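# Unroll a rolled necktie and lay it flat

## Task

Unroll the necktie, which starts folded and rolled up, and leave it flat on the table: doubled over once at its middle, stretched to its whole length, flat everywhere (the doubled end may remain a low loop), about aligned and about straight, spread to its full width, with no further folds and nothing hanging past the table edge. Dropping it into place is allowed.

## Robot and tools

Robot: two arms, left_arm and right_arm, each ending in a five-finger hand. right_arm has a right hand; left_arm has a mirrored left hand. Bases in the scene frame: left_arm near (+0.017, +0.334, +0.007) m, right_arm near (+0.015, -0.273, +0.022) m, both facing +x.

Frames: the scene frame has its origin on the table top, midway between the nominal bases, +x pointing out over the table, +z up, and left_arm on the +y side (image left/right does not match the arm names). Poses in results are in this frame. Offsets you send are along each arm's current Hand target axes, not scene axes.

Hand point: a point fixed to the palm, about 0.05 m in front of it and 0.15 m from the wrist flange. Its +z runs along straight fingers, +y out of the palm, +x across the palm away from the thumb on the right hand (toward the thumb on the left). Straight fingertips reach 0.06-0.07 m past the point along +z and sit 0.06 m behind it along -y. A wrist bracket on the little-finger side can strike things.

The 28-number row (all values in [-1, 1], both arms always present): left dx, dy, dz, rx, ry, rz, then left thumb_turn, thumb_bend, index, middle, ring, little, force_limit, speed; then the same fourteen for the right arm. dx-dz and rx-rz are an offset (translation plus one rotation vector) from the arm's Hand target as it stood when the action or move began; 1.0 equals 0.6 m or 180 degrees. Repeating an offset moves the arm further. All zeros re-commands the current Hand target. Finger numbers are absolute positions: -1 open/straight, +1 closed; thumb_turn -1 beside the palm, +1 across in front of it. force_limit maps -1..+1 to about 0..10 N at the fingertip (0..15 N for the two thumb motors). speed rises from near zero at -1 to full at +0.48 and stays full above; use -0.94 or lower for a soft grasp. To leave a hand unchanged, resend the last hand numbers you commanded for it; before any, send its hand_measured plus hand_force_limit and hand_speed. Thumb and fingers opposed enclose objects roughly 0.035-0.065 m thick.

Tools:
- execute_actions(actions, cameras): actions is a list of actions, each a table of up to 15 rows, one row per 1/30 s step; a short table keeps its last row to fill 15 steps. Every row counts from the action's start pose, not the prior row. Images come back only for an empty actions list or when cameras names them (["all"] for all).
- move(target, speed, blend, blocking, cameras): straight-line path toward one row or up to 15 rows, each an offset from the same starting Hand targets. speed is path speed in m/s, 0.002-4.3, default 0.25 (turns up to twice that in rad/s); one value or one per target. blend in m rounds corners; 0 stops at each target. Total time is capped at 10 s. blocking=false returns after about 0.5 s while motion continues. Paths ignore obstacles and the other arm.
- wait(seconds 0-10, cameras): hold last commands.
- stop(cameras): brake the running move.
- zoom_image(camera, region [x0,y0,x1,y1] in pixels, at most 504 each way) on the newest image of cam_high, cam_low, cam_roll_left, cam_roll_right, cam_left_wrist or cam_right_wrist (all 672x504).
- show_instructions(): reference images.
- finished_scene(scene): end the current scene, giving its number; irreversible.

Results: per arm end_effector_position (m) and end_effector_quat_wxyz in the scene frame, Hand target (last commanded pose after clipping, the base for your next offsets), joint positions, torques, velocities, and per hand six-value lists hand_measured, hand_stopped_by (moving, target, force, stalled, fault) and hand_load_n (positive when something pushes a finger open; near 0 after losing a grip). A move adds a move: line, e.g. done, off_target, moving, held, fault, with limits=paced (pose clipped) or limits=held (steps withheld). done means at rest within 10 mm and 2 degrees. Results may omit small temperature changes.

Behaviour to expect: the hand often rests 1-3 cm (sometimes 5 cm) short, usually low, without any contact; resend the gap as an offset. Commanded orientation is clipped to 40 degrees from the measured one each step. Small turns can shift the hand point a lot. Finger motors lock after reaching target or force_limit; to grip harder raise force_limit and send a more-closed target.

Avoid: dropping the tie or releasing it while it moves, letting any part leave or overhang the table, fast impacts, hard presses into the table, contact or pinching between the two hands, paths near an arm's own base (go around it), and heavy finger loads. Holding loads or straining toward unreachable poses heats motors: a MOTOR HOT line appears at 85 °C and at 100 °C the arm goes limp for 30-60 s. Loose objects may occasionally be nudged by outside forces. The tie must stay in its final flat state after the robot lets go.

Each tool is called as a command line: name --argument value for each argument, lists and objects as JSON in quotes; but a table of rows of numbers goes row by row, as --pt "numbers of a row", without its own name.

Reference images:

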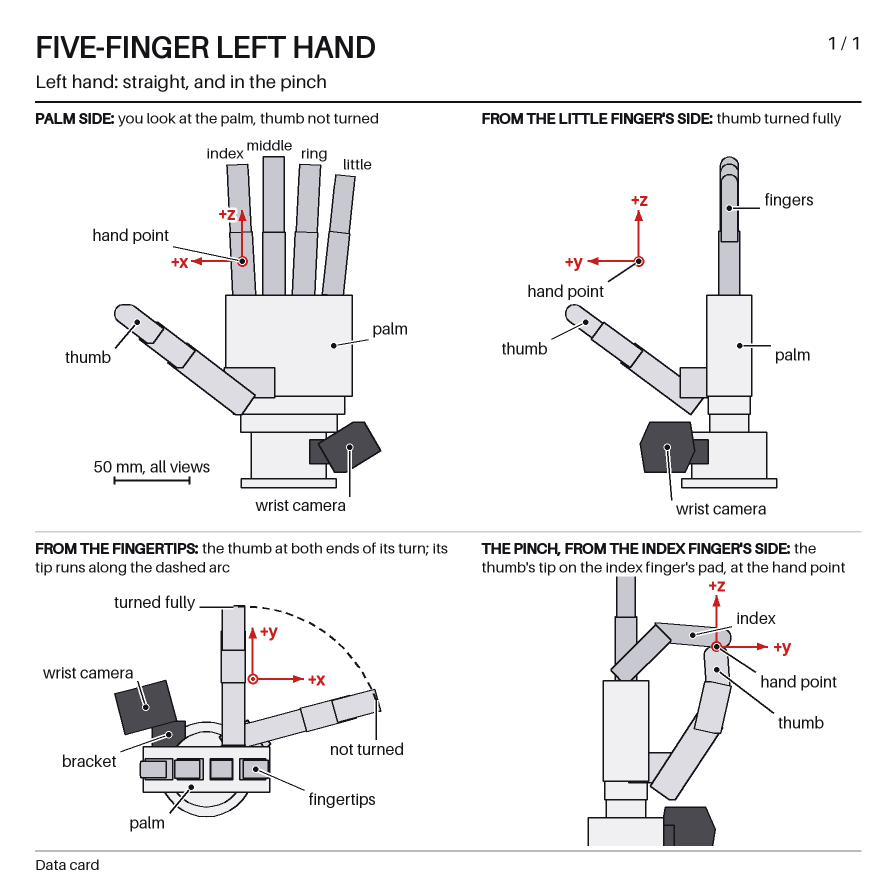

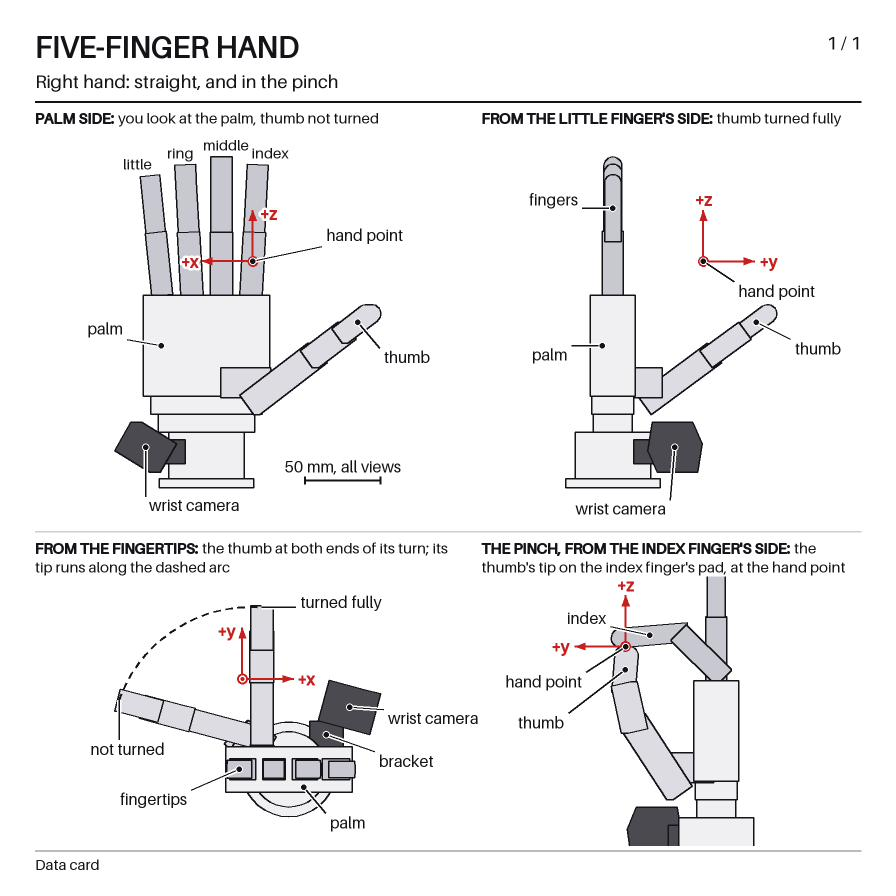

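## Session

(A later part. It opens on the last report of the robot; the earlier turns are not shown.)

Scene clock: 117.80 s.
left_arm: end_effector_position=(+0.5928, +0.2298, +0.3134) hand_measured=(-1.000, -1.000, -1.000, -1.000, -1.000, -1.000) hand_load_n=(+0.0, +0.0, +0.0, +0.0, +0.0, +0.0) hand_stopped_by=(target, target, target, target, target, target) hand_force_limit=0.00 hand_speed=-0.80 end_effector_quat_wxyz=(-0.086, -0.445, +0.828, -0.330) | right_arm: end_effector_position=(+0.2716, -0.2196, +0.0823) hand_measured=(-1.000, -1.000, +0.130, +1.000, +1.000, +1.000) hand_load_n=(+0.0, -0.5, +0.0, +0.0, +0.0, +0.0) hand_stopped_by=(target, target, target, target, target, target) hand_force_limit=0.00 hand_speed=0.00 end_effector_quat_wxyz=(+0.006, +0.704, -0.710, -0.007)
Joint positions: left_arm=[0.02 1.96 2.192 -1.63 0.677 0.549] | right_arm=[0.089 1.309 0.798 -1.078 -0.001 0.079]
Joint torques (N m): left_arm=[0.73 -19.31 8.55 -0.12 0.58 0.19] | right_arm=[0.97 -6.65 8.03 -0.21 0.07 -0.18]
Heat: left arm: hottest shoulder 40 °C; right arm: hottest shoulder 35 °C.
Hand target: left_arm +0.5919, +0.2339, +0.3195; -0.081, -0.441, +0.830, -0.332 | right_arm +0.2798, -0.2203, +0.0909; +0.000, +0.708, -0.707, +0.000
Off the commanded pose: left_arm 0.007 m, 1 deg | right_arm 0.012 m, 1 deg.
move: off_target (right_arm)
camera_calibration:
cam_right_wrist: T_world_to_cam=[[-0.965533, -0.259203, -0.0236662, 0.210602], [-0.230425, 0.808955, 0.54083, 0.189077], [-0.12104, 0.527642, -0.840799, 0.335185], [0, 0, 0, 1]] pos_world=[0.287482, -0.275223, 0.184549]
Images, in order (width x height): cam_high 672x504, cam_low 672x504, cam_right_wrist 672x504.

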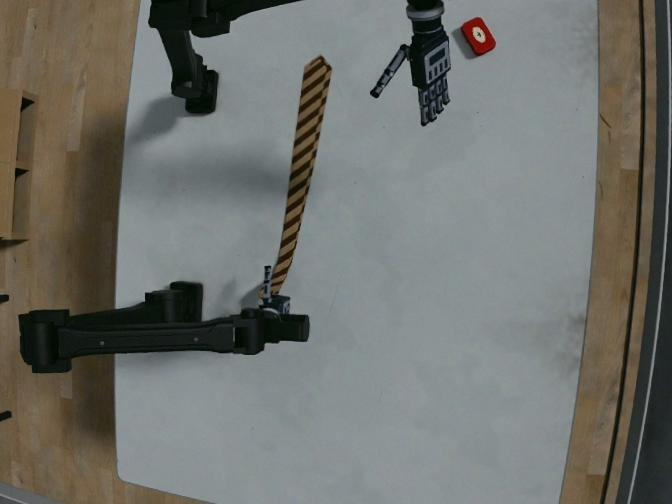

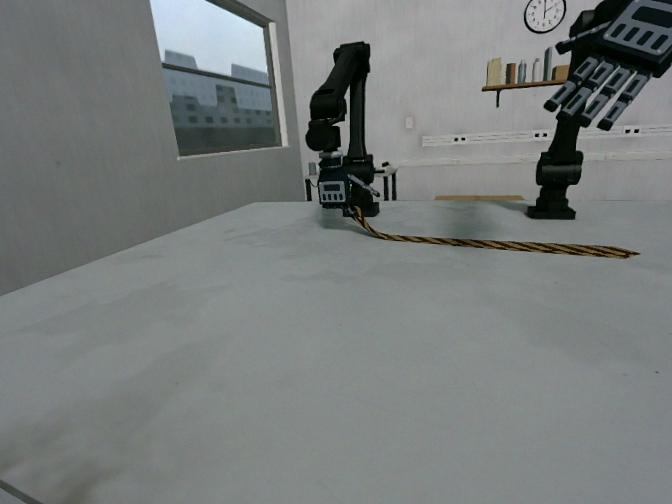

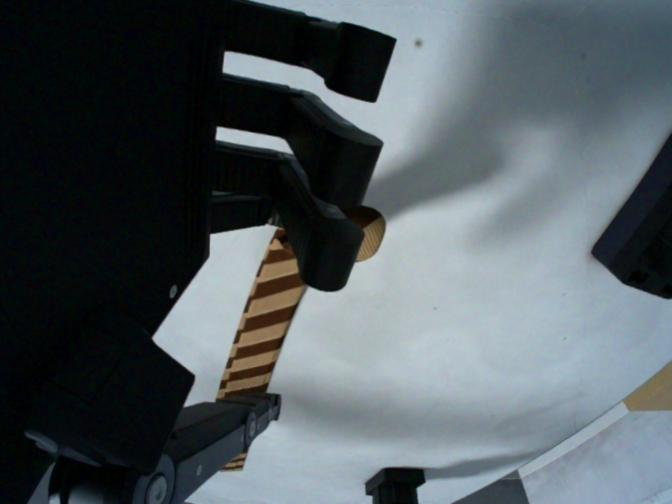

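move --pt "0 0 0 0 0 0 -1 -1 -1 -1 -1 -1 0 -0.8 0.15 -0.015 0.02 0 0 0 -1 -1 0.13 1 1 1 0 0" --pt "0 0 0 0 0 0 -1 -1 -1 -1 -1 -1 0 -0.8 0.27 -0.015 0.04 0 0 0 -1 -1 0.13 1 1 1 0 0" --speed 0.12 --blend '[0.02,0]' --cameras '["cam_high","cam_low","cam_roll_right"]'

zoom_image --camera "cam_low" --region '[300, 180, 440, 260]'

zoom_image --camera "cam_high" --region '[240, 220, 360, 330]'

Scene clock: 124.97 s.
left_arm: end_effector_position=(+0.5928, +0.2298, +0.3134) hand_measured=(-1.000, -1.000, -1.000, -1.000, -1.000, -1.000) hand_load_n=(-0.5, +0.0, +0.0, +0.0, +0.0, -0.5) hand_stopped_by=(target, target, target, target, target, target) hand_force_limit=0.00 hand_speed=-0.80 end_effector_quat_wxyz=(-0.086, -0.445, +0.828, -0.330) | right_arm: end_effector_position=(+0.2727, -0.3743, +0.0622) hand_measured=(-1.000, -1.000, +0.130, +1.000, +1.000, +1.000) hand_load_n=(+0.0, +0.0, +0.0, +0.0, +0.0, +0.0) hand_stopped_by=(target, target, target, target, target, target) hand_force_limit=0.00 hand_speed=0.00 end_effector_quat_wxyz=(+0.006, +0.704, -0.710, -0.015)
Joint positions: left_arm=[0.02 1.96 2.192 -1.63 0.677 0.549] | right_arm=[-0.376 1.424 0.844 -1.024 -0.001 -0.386]
Joint torques (N m): left_arm=[0.73 -19.31 8.55 -0.1 0.58 0.2] | right_arm=[0.97 -6.89 8.51 0.7 0.05 -0.17]
Heat: left arm: hottest shoulder 40 °C; right arm: hottest shoulder 35 °C.
Hand target: left_arm +0.5919, +0.2339, +0.3195; -0.081, -0.441, +0.830, -0.332 | right_arm +0.2889, -0.3821, +0.0668; +0.000, +0.708, -0.707, +0.000
Off the commanded pose: left_arm 0.007 m, 1 deg | right_arm 0.019 m, 2 deg.
move: off_target (right_arm)
Images, in order (width x height): cam_high 672x504, cam_low 672x504, cam_roll_right 672x504.

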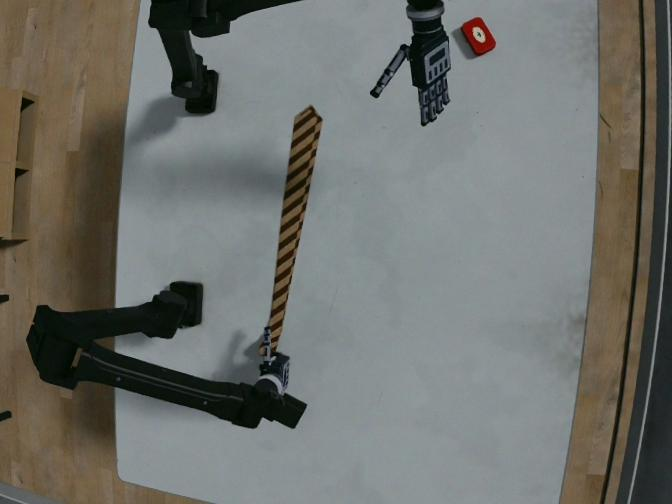

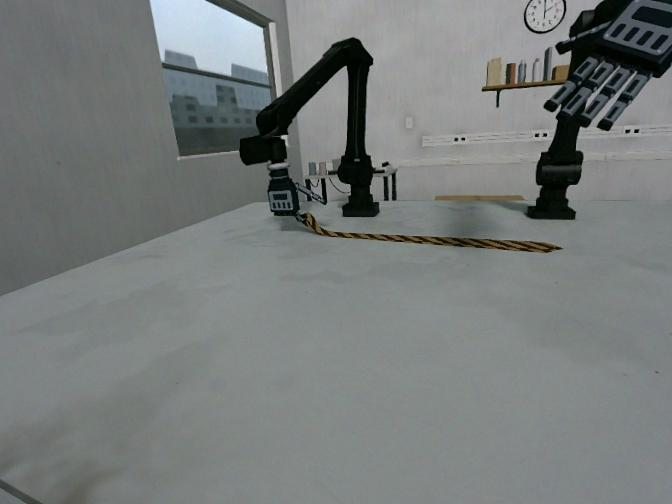

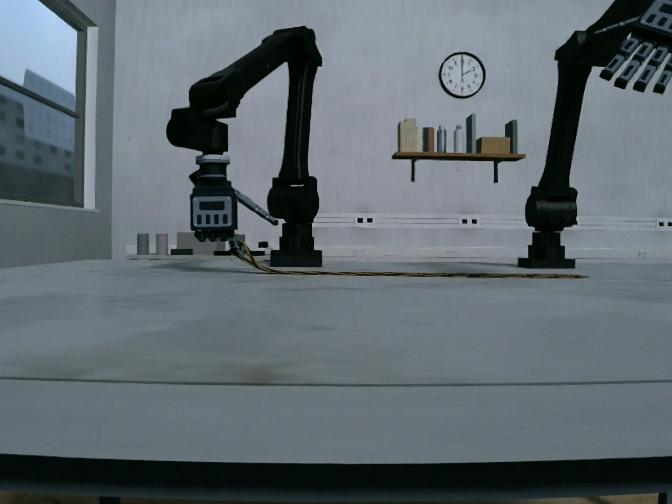

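Scaled by 3.600 from the camera's 672x504 image, which has a finer 960x720 frame.

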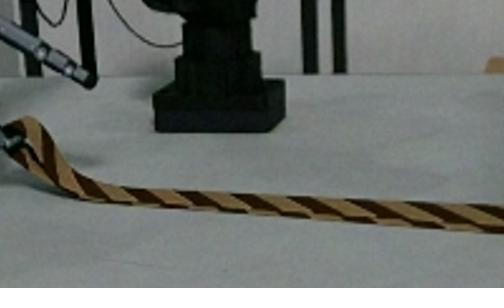

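Scaled by 4.200 from the camera's 672x504 image, which has a finer 960x720 frame.

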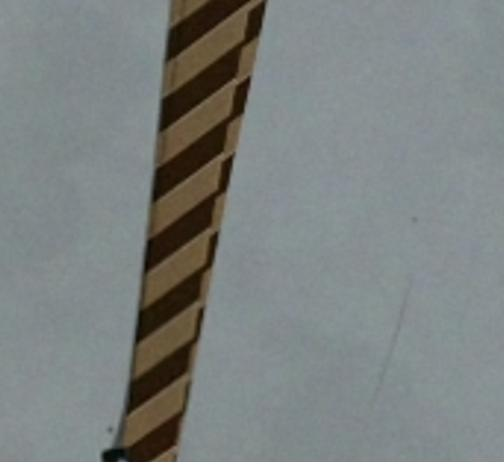

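zoom_image --camera "cam_roll_right" --region '[180, 220, 280, 290]'

zoom_image --camera "cam_high" --region '[230, 300, 330, 400]'

zoom_image --camera "cam_low" --region '[250, 170, 350, 250]'

Scaled by 5.040 from the camera's 672x504 image, which has a finer 960x720 frame.

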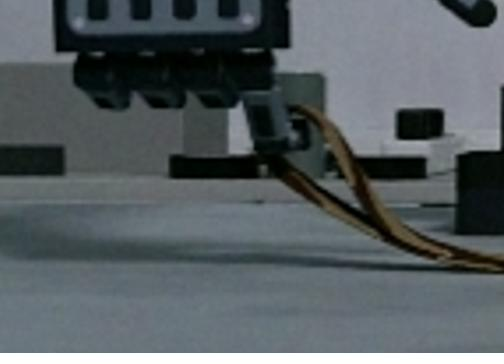

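Scaled by 5.040 from the camera's 672x504 image, which has a finer 960x720 frame.

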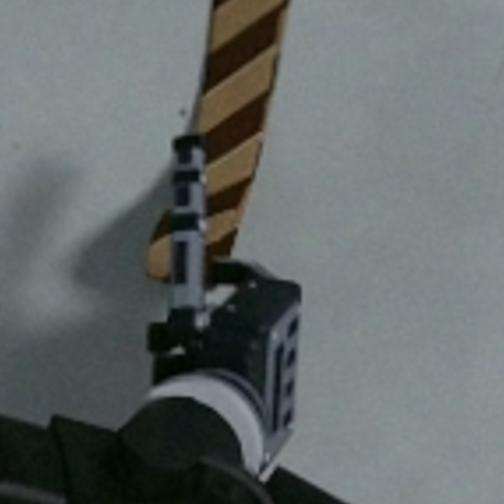

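Scaled by 5.040 from the camera's 672x504 image, which has a finer 960x720 frame.

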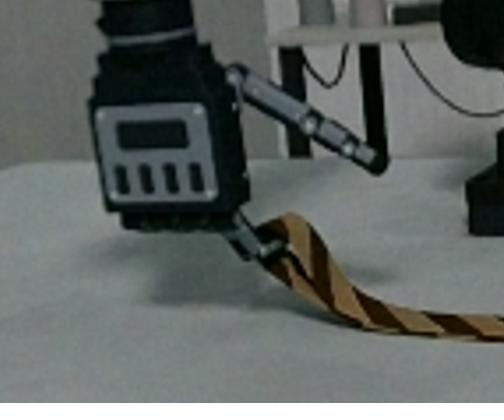

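move --target '[0,0,0,0,0,0,-1,-1,-1,-1,-1,-1,0,-0.8,0,0,-0.2,0,0,0,-1,-1,0.13,1,1,1,0,0]' --speed 0.12 --cameras '["cam_high","cam_low","cam_roll_right","cam_right_wrist"]'

zoom_image --camera "cam_roll_right" --region '[180, 150, 300, 290]'

zoom_image --camera "cam_low" --region '[250, 130, 370, 250]'

Scene clock: 137.57 s.
left_arm: end_effector_position=(+0.5928, +0.2298, +0.3134) hand_measured=(-1.000, -1.000, -1.000, -1.000, -1.000, -1.000) hand_load_n=(-0.5, +0.0, +0.0, +0.0, +0.0, +0.0) hand_stopped_by=(target, target, target, target, target, target) hand_force_limit=0.00 hand_speed=-0.80 end_effector_quat_wxyz=(-0.086, -0.445, +0.828, -0.330) | right_arm: end_effector_position=(+0.2807, -0.3777, +0.1759) hand_measured=(-1.000, -1.000, +0.130, +1.000, +1.000, +1.000) hand_load_n=(+0.0, +0.0, +0.5, +0.0, +0.5, +0.0) hand_stopped_by=(target, target, target, target, target, target) hand_force_limit=0.00 hand_speed=0.00 end_effector_quat_wxyz=(+0.004, +0.704, -0.710, -0.010)
Joint positions: left_arm=[0.02 1.96 2.192 -1.63 0.677 0.549] | right_arm=[-0.376 1.308 1.06 -1.346 -0.001 -0.387]
Joint torques (N m): left_arm=[0.73 -19.25 8.55 -0.1 0.58 0.19] | right_arm=[1.03 -7 9.4 -0.2 0.04 -0.17]
Motor temperatures (°C): left_arm=[27 40 34 23 26 25] | right_arm=[24 34 25 24 23 23]
Heat: left arm: hottest shoulder 40 °C; right arm: hottest shoulder 34 °C.
Hand target: left_arm +0.5919, +0.2339, +0.3195; -0.081, -0.441, +0.830, -0.332 | right_arm +0.2890, -0.3822, +0.1867; +0.000, +0.708, -0.707, +0.000
Off the commanded pose: left_arm 0.007 m, 1 deg | right_arm 0.014 m, 1 deg.
move: off_target (right_arm)
camera_calibration:
cam_right_wrist: T_world_to_cam=[[-0.965426, -0.259573, -0.0239677, 0.180559], [-0.229758, 0.80388, 0.548623, 0.264971], [-0.12314, 0.535162, -0.835726, 0.500984], [0, 0, 0, 1]] pos_world=[0.296887, -0.434244, 0.277643]
Images, in order (width x height): cam_high 672x504, cam_low 672x504, cam_roll_right 672x504, cam_right_wrist 672x504.

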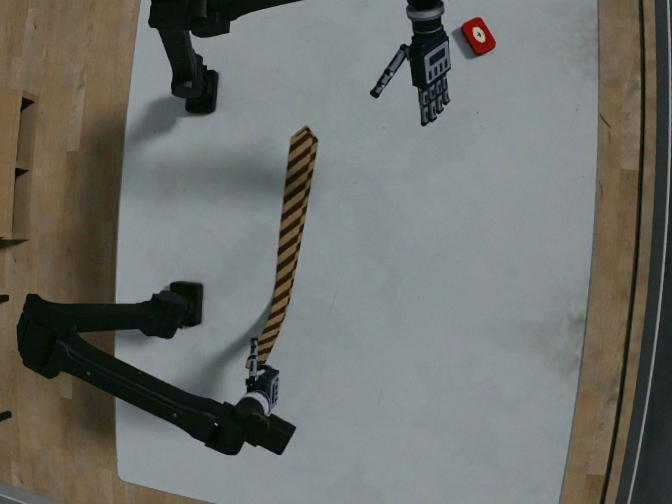

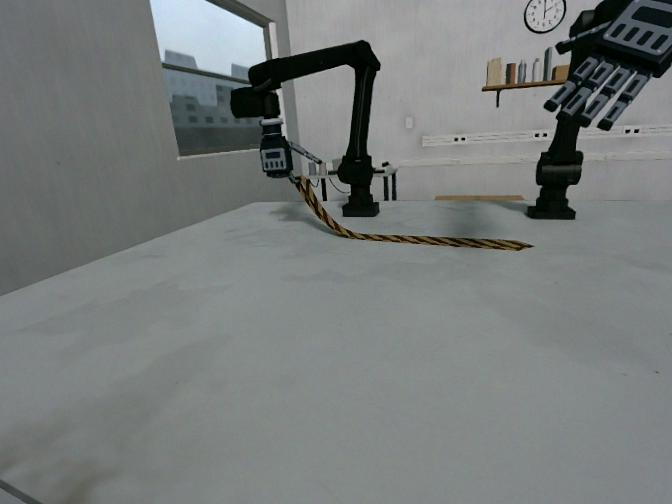

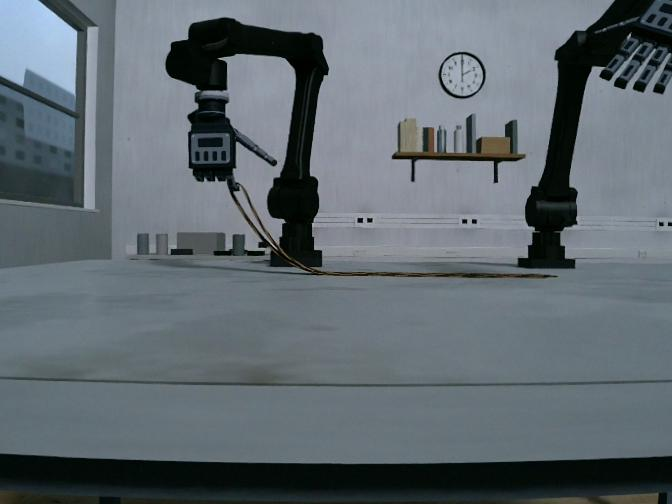

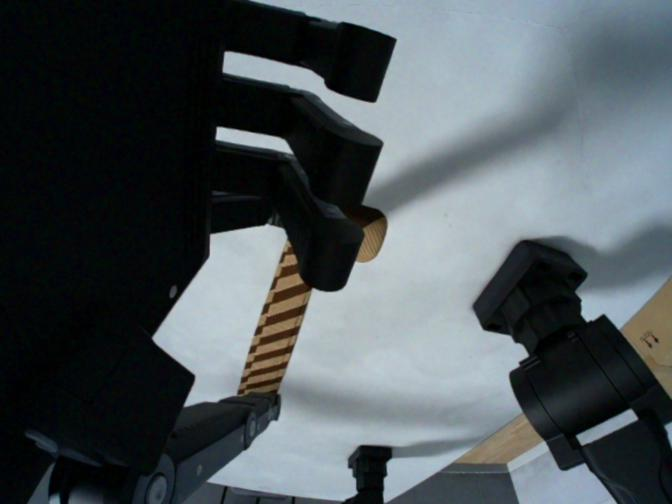

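Scaled by 3.600 from the camera's 672x504 image, which has a finer 960x720 frame.

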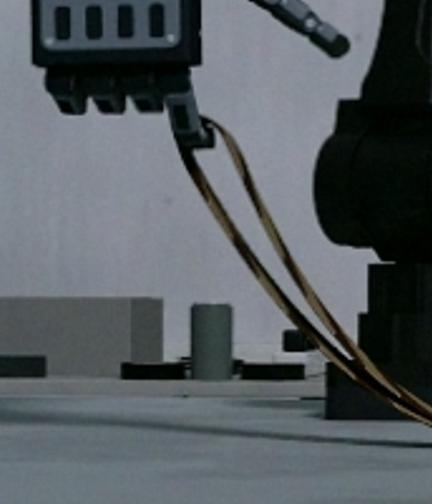

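Scaled by 4.200 from the camera's 672x504 image, which has a finer 960x720 frame.

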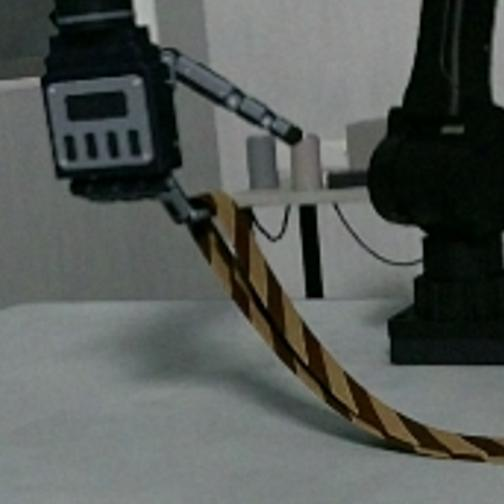

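move --target '[0,0,0,0,0,0,-1,-1,-1,-1,-1,-1,0,-0.8,0.153,0,0.251,0,0,0,-1,-1,0.13,1,1,1,0,0]' --speed 0.15 --cameras '["cam_high","cam_low","cam_roll_right"]'

zoom_image --camera "cam_roll_right" --region '[140, 220, 240, 290]'

zoom_image --camera "cam_low" --region '[210, 170, 310, 250]'

Scene clock: 148.77 s.
left_arm: end_effector_position=(+0.5928, +0.2298, +0.3134) hand_measured=(-1.000, -1.000, -1.000, -1.000, -1.000, -1.000) hand_load_n=(-0.5, +0.0, +0.0, +0.0, -0.5, +0.0) hand_stopped_by=(target, target, target, target, target, target) hand_force_limit=0.00 hand_speed=-0.80 end_effector_quat_wxyz=(-0.086, -0.445, +0.828, -0.330) | right_arm: end_effector_position=(+0.2878, -0.4711, +0.0381) hand_measured=(-1.000, -1.000, +0.130, +1.000, +1.000, +1.000) hand_load_n=(+0.0, +0.0, +0.5, +0.0, +0.0, +0.0) hand_stopped_by=(target, target, target, target, target, target) hand_force_limit=0.00 hand_speed=0.00 end_effector_quat_wxyz=(+0.000, +0.705, -0.710, -0.004)
Joint positions: left_arm=[0.02 1.96 2.192 -1.63 0.677 0.549] | right_arm=[-0.584 1.591 0.963 -0.951 -0.001 -0.595]
Joint torques (N m): left_arm=[0.62 -19.31 8.54 -0.12 0.58 0.19] | right_arm=[0.91 -9.52 5.64 0.81 0.05 -0.18]
Heat: left arm: hottest shoulder 40 °C; right arm: hottest shoulder 34 °C.
Hand target: left_arm +0.5919, +0.2339, +0.3195; -0.081, -0.441, +0.830, -0.332 | right_arm +0.2892, -0.4740, +0.0361; -0.001, +0.708, -0.707, +0.000
Off the commanded pose: left_arm 0.007 m, 1 deg | right_arm 0.004 m, 1 deg.
move: done
Images, in order (width x height): cam_high 672x504, cam_low 672x504, cam_roll_right 672x504.

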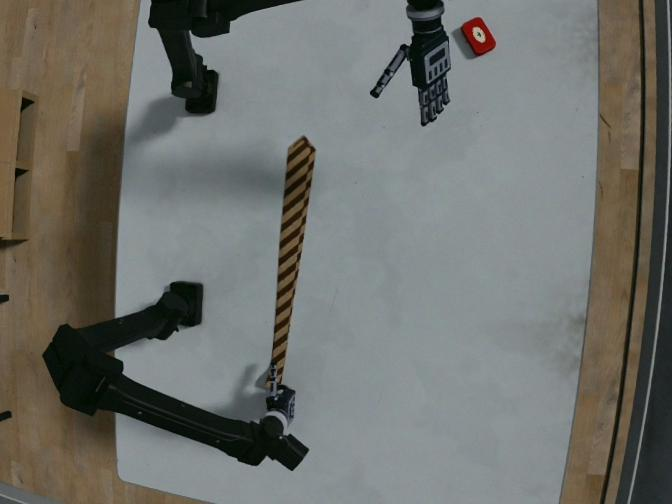

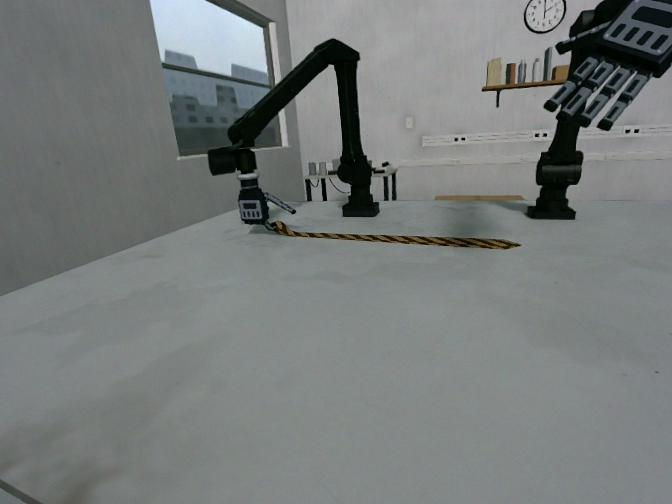

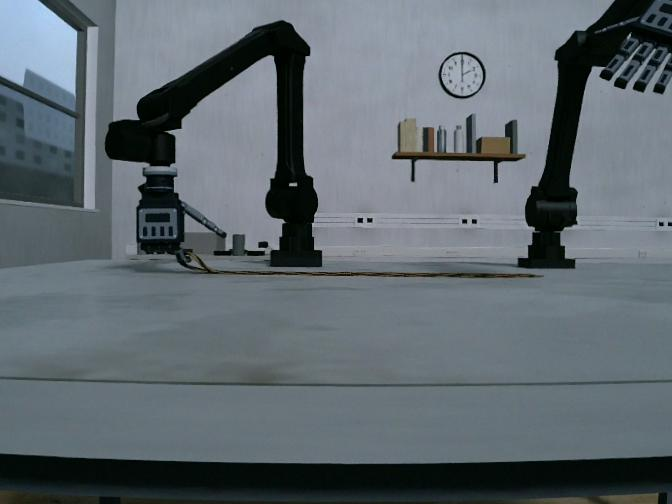

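Scaled by 5.040 from the camera's 672x504 image, which has a finer 960x720 frame.

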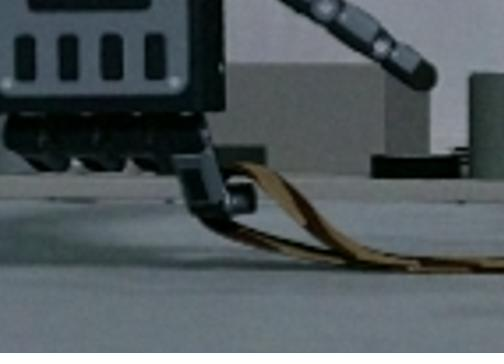

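Scaled by 5.040 from the camera's 672x504 image, which has a finer 960x720 frame.

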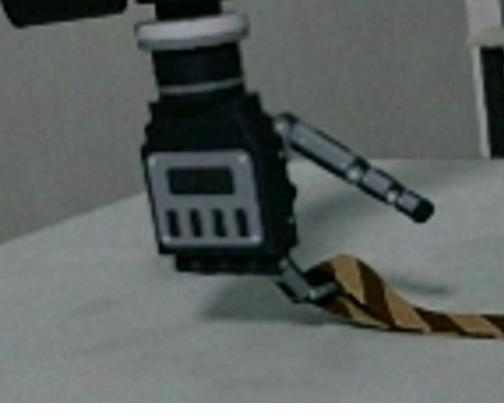

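move --pt "0 0 0 0 0 0 -1 -1 -1 -1 -1 -1 0 -0.8 -0.005 0 0.022 0 0 0 -1 -1 0.13 1 1 1 0 0" --pt "0 0 0 0 0 0 -1 -1 -1 -1 -1 -1 0 -0.8 -0.025 0 0.022 0 0 0 -1 -1 0.13 1 1 1 0 0" --pt "0 0 0 0 0 0 -1 -1 -1 -1 -1 -1 0 -0.8 -0.025 -0.16 0.022 0 0 0 -1 -1 0.13 1 1 1 0 0" --pt "0 0 0 0 0 0 -1 -1 -1 -1 -1 -1 0 -0.8 -0.025 -0.25 -0.2 0 0 0 -1 -1 0.13 1 1 1 0 0" --speed '[0.08,0.08,0.1,0.25]' --cameras '["cam_high","cam_low","cam_roll_right","cam_right_wrist"]'

zoom_image --camera "cam_roll_right" --region '[150, 220, 250, 290]'

zoom_image --camera "cam_high" --region '[220, 120, 380, 400]'

zoom_image --camera "cam_low" --region '[210, 190, 530, 270]'

Scene clock: 158.53 s.
left_arm: end_effector_position=(+0.5928, +0.2298, +0.3134) hand_measured=(-1.000, -1.000, -1.000, -1.000, -1.000, -1.000) hand_load_n=(+0.0, +0.0, +0.0, +0.0, +0.0, +0.0) hand_stopped_by=(target, target, target, target, target, target) hand_force_limit=0.00 hand_speed=-0.80 end_effector_quat_wxyz=(-0.086, -0.445, +0.828, -0.330) | right_arm: end_effector_position=(+0.4317, -0.4579, +0.1519) hand_measured=(-1.000, -1.000, +0.130, +1.000, +1.000, +1.000) hand_load_n=(+0.0, +0.0, +0.0, +0.0, +0.0, +0.0) hand_stopped_by=(target, target, target, target, target, target) hand_force_limit=0.00 hand_speed=0.00 end_effector_quat_wxyz=(+0.001, +0.710, -0.704, -0.003)
Joint positions: left_arm=[0.02 1.96 2.192 -1.63 0.677 0.549] | right_arm=[-0.405 1.748 1.499 -1.328 -0.001 -0.431]
Joint torques (N m): left_arm=[0.73 -19.37 8.55 -0.12 0.58 0.19] | right_arm=[1.49 -12.81 8.9 -0.17 0.06 0.04]
Heat: left arm: hottest shoulder 40 °C; right arm: hottest shoulder 34 °C.
Hand target: left_arm +0.5919, +0.2339, +0.3195; -0.081, -0.441, +0.830, -0.332 | right_arm +0.4391, -0.4588, +0.1562; +0.000, +0.708, -0.707, +0.000
Off the commanded pose: left_arm 0.007 m, 1 deg | right_arm 0.009 m, 1 deg.
move: done
camera_calibration:
cam_right_wrist: T_world_to_cam=[[-0.960772, -0.274849, -0.0370981, 0.297878], [-0.250608, 0.80306, 0.54064, 0.387129], [-0.118802, 0.528728, -0.840436, 0.53829], [0, 0, 0, 1]] pos_world=[0.44716, -0.513626, 0.254152]
Images, in order (width x height): cam_high 672x504, cam_low 672x504, cam_roll_right 672x504, cam_right_wrist 672x504.

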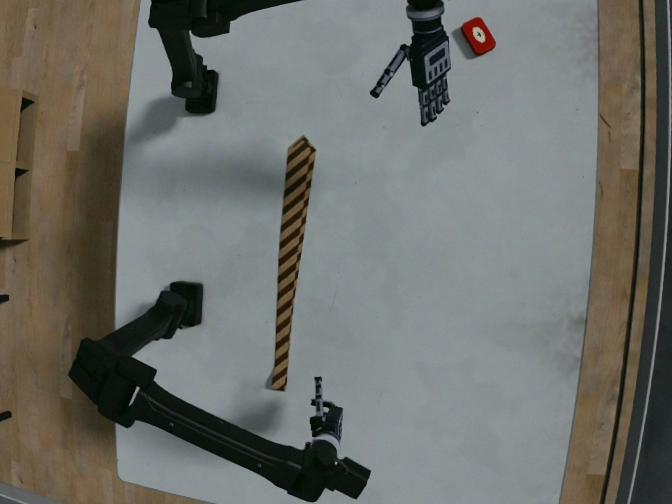

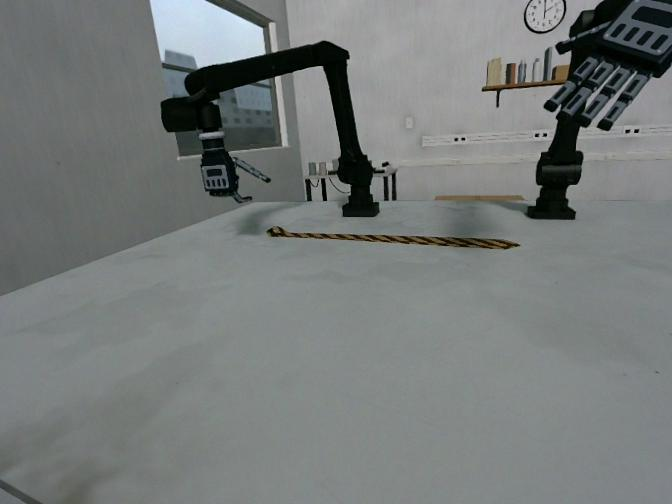

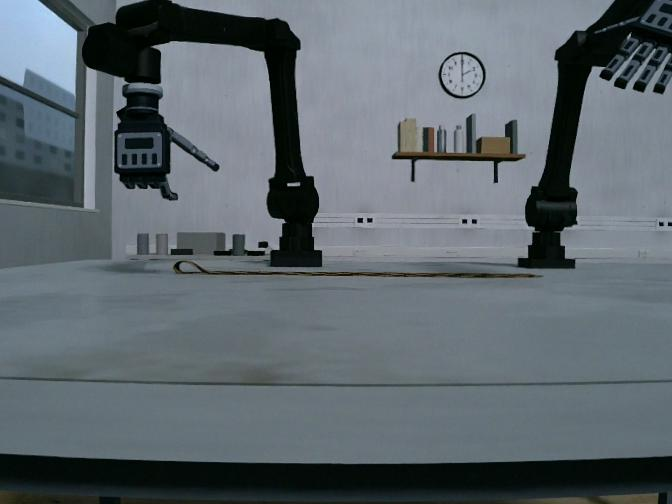

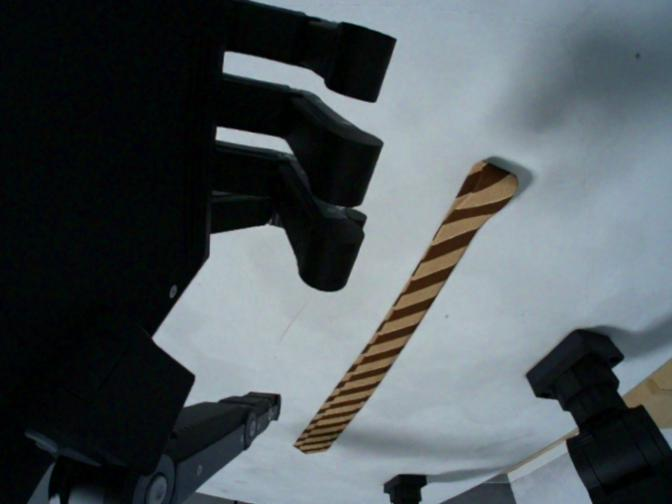

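Scaled by 5.040 from the camera's 672x504 image, which has a finer 960x720 frame.

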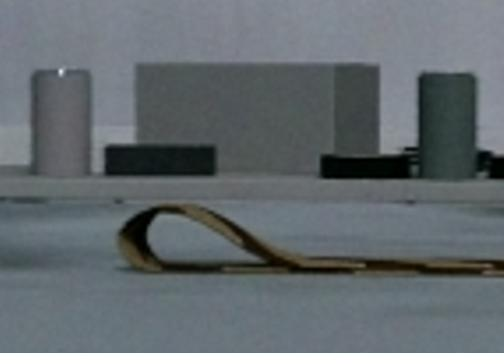

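Scaled by 1.800 from the camera's 672x504 image, which has a finer 960x720 frame.

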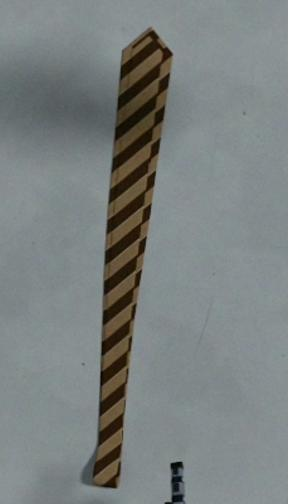

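Scaled by 1.575 from the camera's 672x504 image, which has a finer 960x720 frame.

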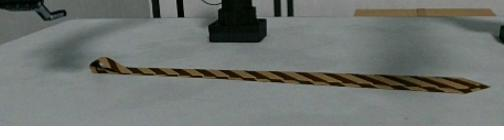

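move --pt "0 0 0 0 0 0 -1 -1 -1 -1 -1 -1 0 -0.8 -0.081 0.29 0.11 0 0 0 -1 -1 1 1 1 1 0 0" --pt "0 0 0 0 0 0 -1 -1 -1 -1 -1 -1 0 -0.8 -0.081 0.29 0.256 0 0 0 -1 -1 1 1 1 1 0 0" --pt "0 0 0 0 0 0 -1 -1 -1 -1 -1 -1 0 -0.8 -0.081 0.29 0.1 0 0 0 -1 -1 1 1 1 1 0 0" --pt "0 0 0 0 0 0 -1 -1 -1 -1 -1 -1 0 -0.8 -0.03 -0.1 -0.05 0 0 0 -1 -1 1 1 1 1 0 0" --speed '[0.25,0.05,0.1,0.25]' --blend '[0.01,0,0.02,0]' --cameras '["cam_high","cam_low","cam_roll_right"]'

zoom_image --camera "cam_roll_right" --region '[150, 220, 250, 290]'

zoom_image --camera "cam_high" --region '[220, 120, 380, 400]'

Scene clock: 172.73 s.
left_arm: end_effector_position=(+0.5928, +0.2298, +0.3134) hand_measured=(-1.000, -1.000, -1.000, -1.000, -1.000, -1.000) hand_load_n=(+0.0, +0.0, +0.0, +0.0, +0.0, +0.0) hand_stopped_by=(target, target, target, target, target, target) hand_force_limit=0.00 hand_speed=-0.80 end_effector_quat_wxyz=(-0.086, -0.445, +0.828, -0.330) | right_arm: end_effector_position=(+0.4901, -0.4394, +0.1819) hand_measured=(-1.000, -1.000, +1.000, +1.000, +1.000, +1.000) hand_load_n=(+0.0, +0.0, +0.0, +0.0, +0.0, +0.0) hand_stopped_by=(target, target, target, target, target, target) hand_force_limit=0.00 hand_speed=0.00 end_effector_quat_wxyz=(+0.001, +0.710, -0.704, -0.004)
Joint positions: left_arm=[0.02 1.96 2.192 -1.63 0.677 0.549] | right_arm=[-0.333 1.858 1.734 -1.455 -0.001 -0.361]
Joint torques (N m): left_arm=[0.67 -19.25 8.55 -0.13 0.58 0.19] | right_arm=[1.26 -14.1 9.76 -0.2 0.05 0.03]
Heat: left arm: hottest shoulder 40 °C; right arm: hottest shoulder 34 °C.
Hand target: left_arm +0.5919, +0.2339, +0.3195; -0.081, -0.441, +0.830, -0.332 | right_arm +0.4991, -0.4407, +0.1862; +0.000, +0.708, -0.707, +0.000
Off the commanded pose: left_arm 0.007 m, 1 deg | right_arm 0.010 m, 1 deg.
move: done
Images, in order (width x height): cam_high 672x504, cam_low 672x504, cam_roll_right 672x504.

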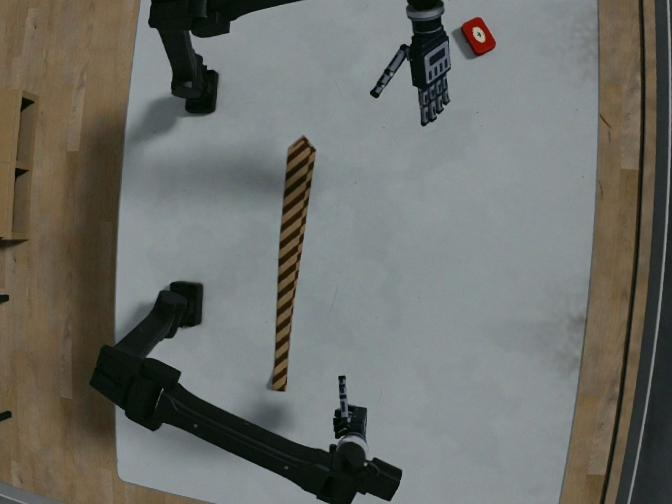

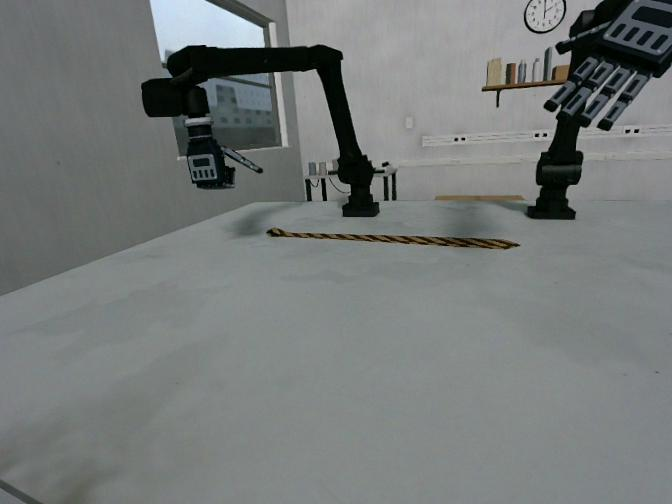

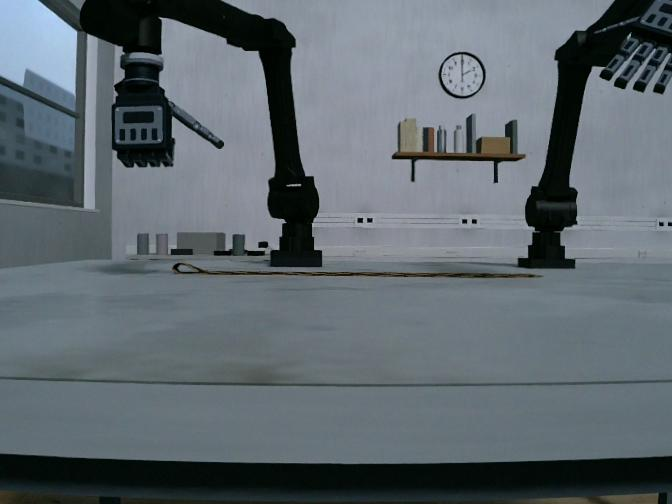

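Scaled by 5.040 from the camera's 672x504 image, which has a finer 960x720 frame.

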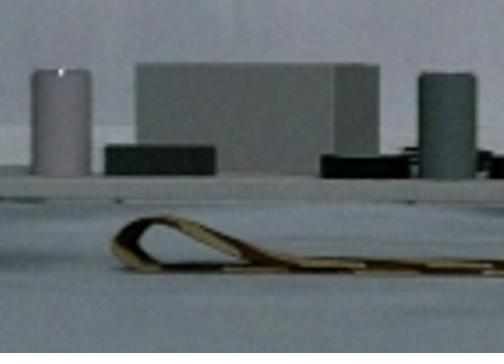

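Scaled by 1.800 from the camera's 672x504 image, which has a finer 960x720 frame.

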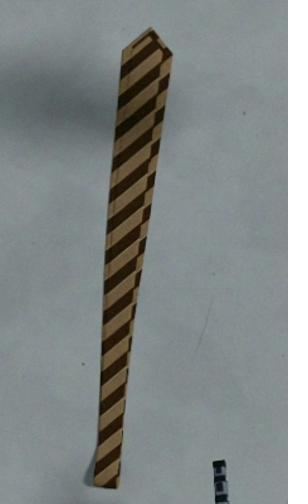

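Flat, straight, with a natural low loop at the fold.

finished_scene --scene 1

The scene is finished: the task was done.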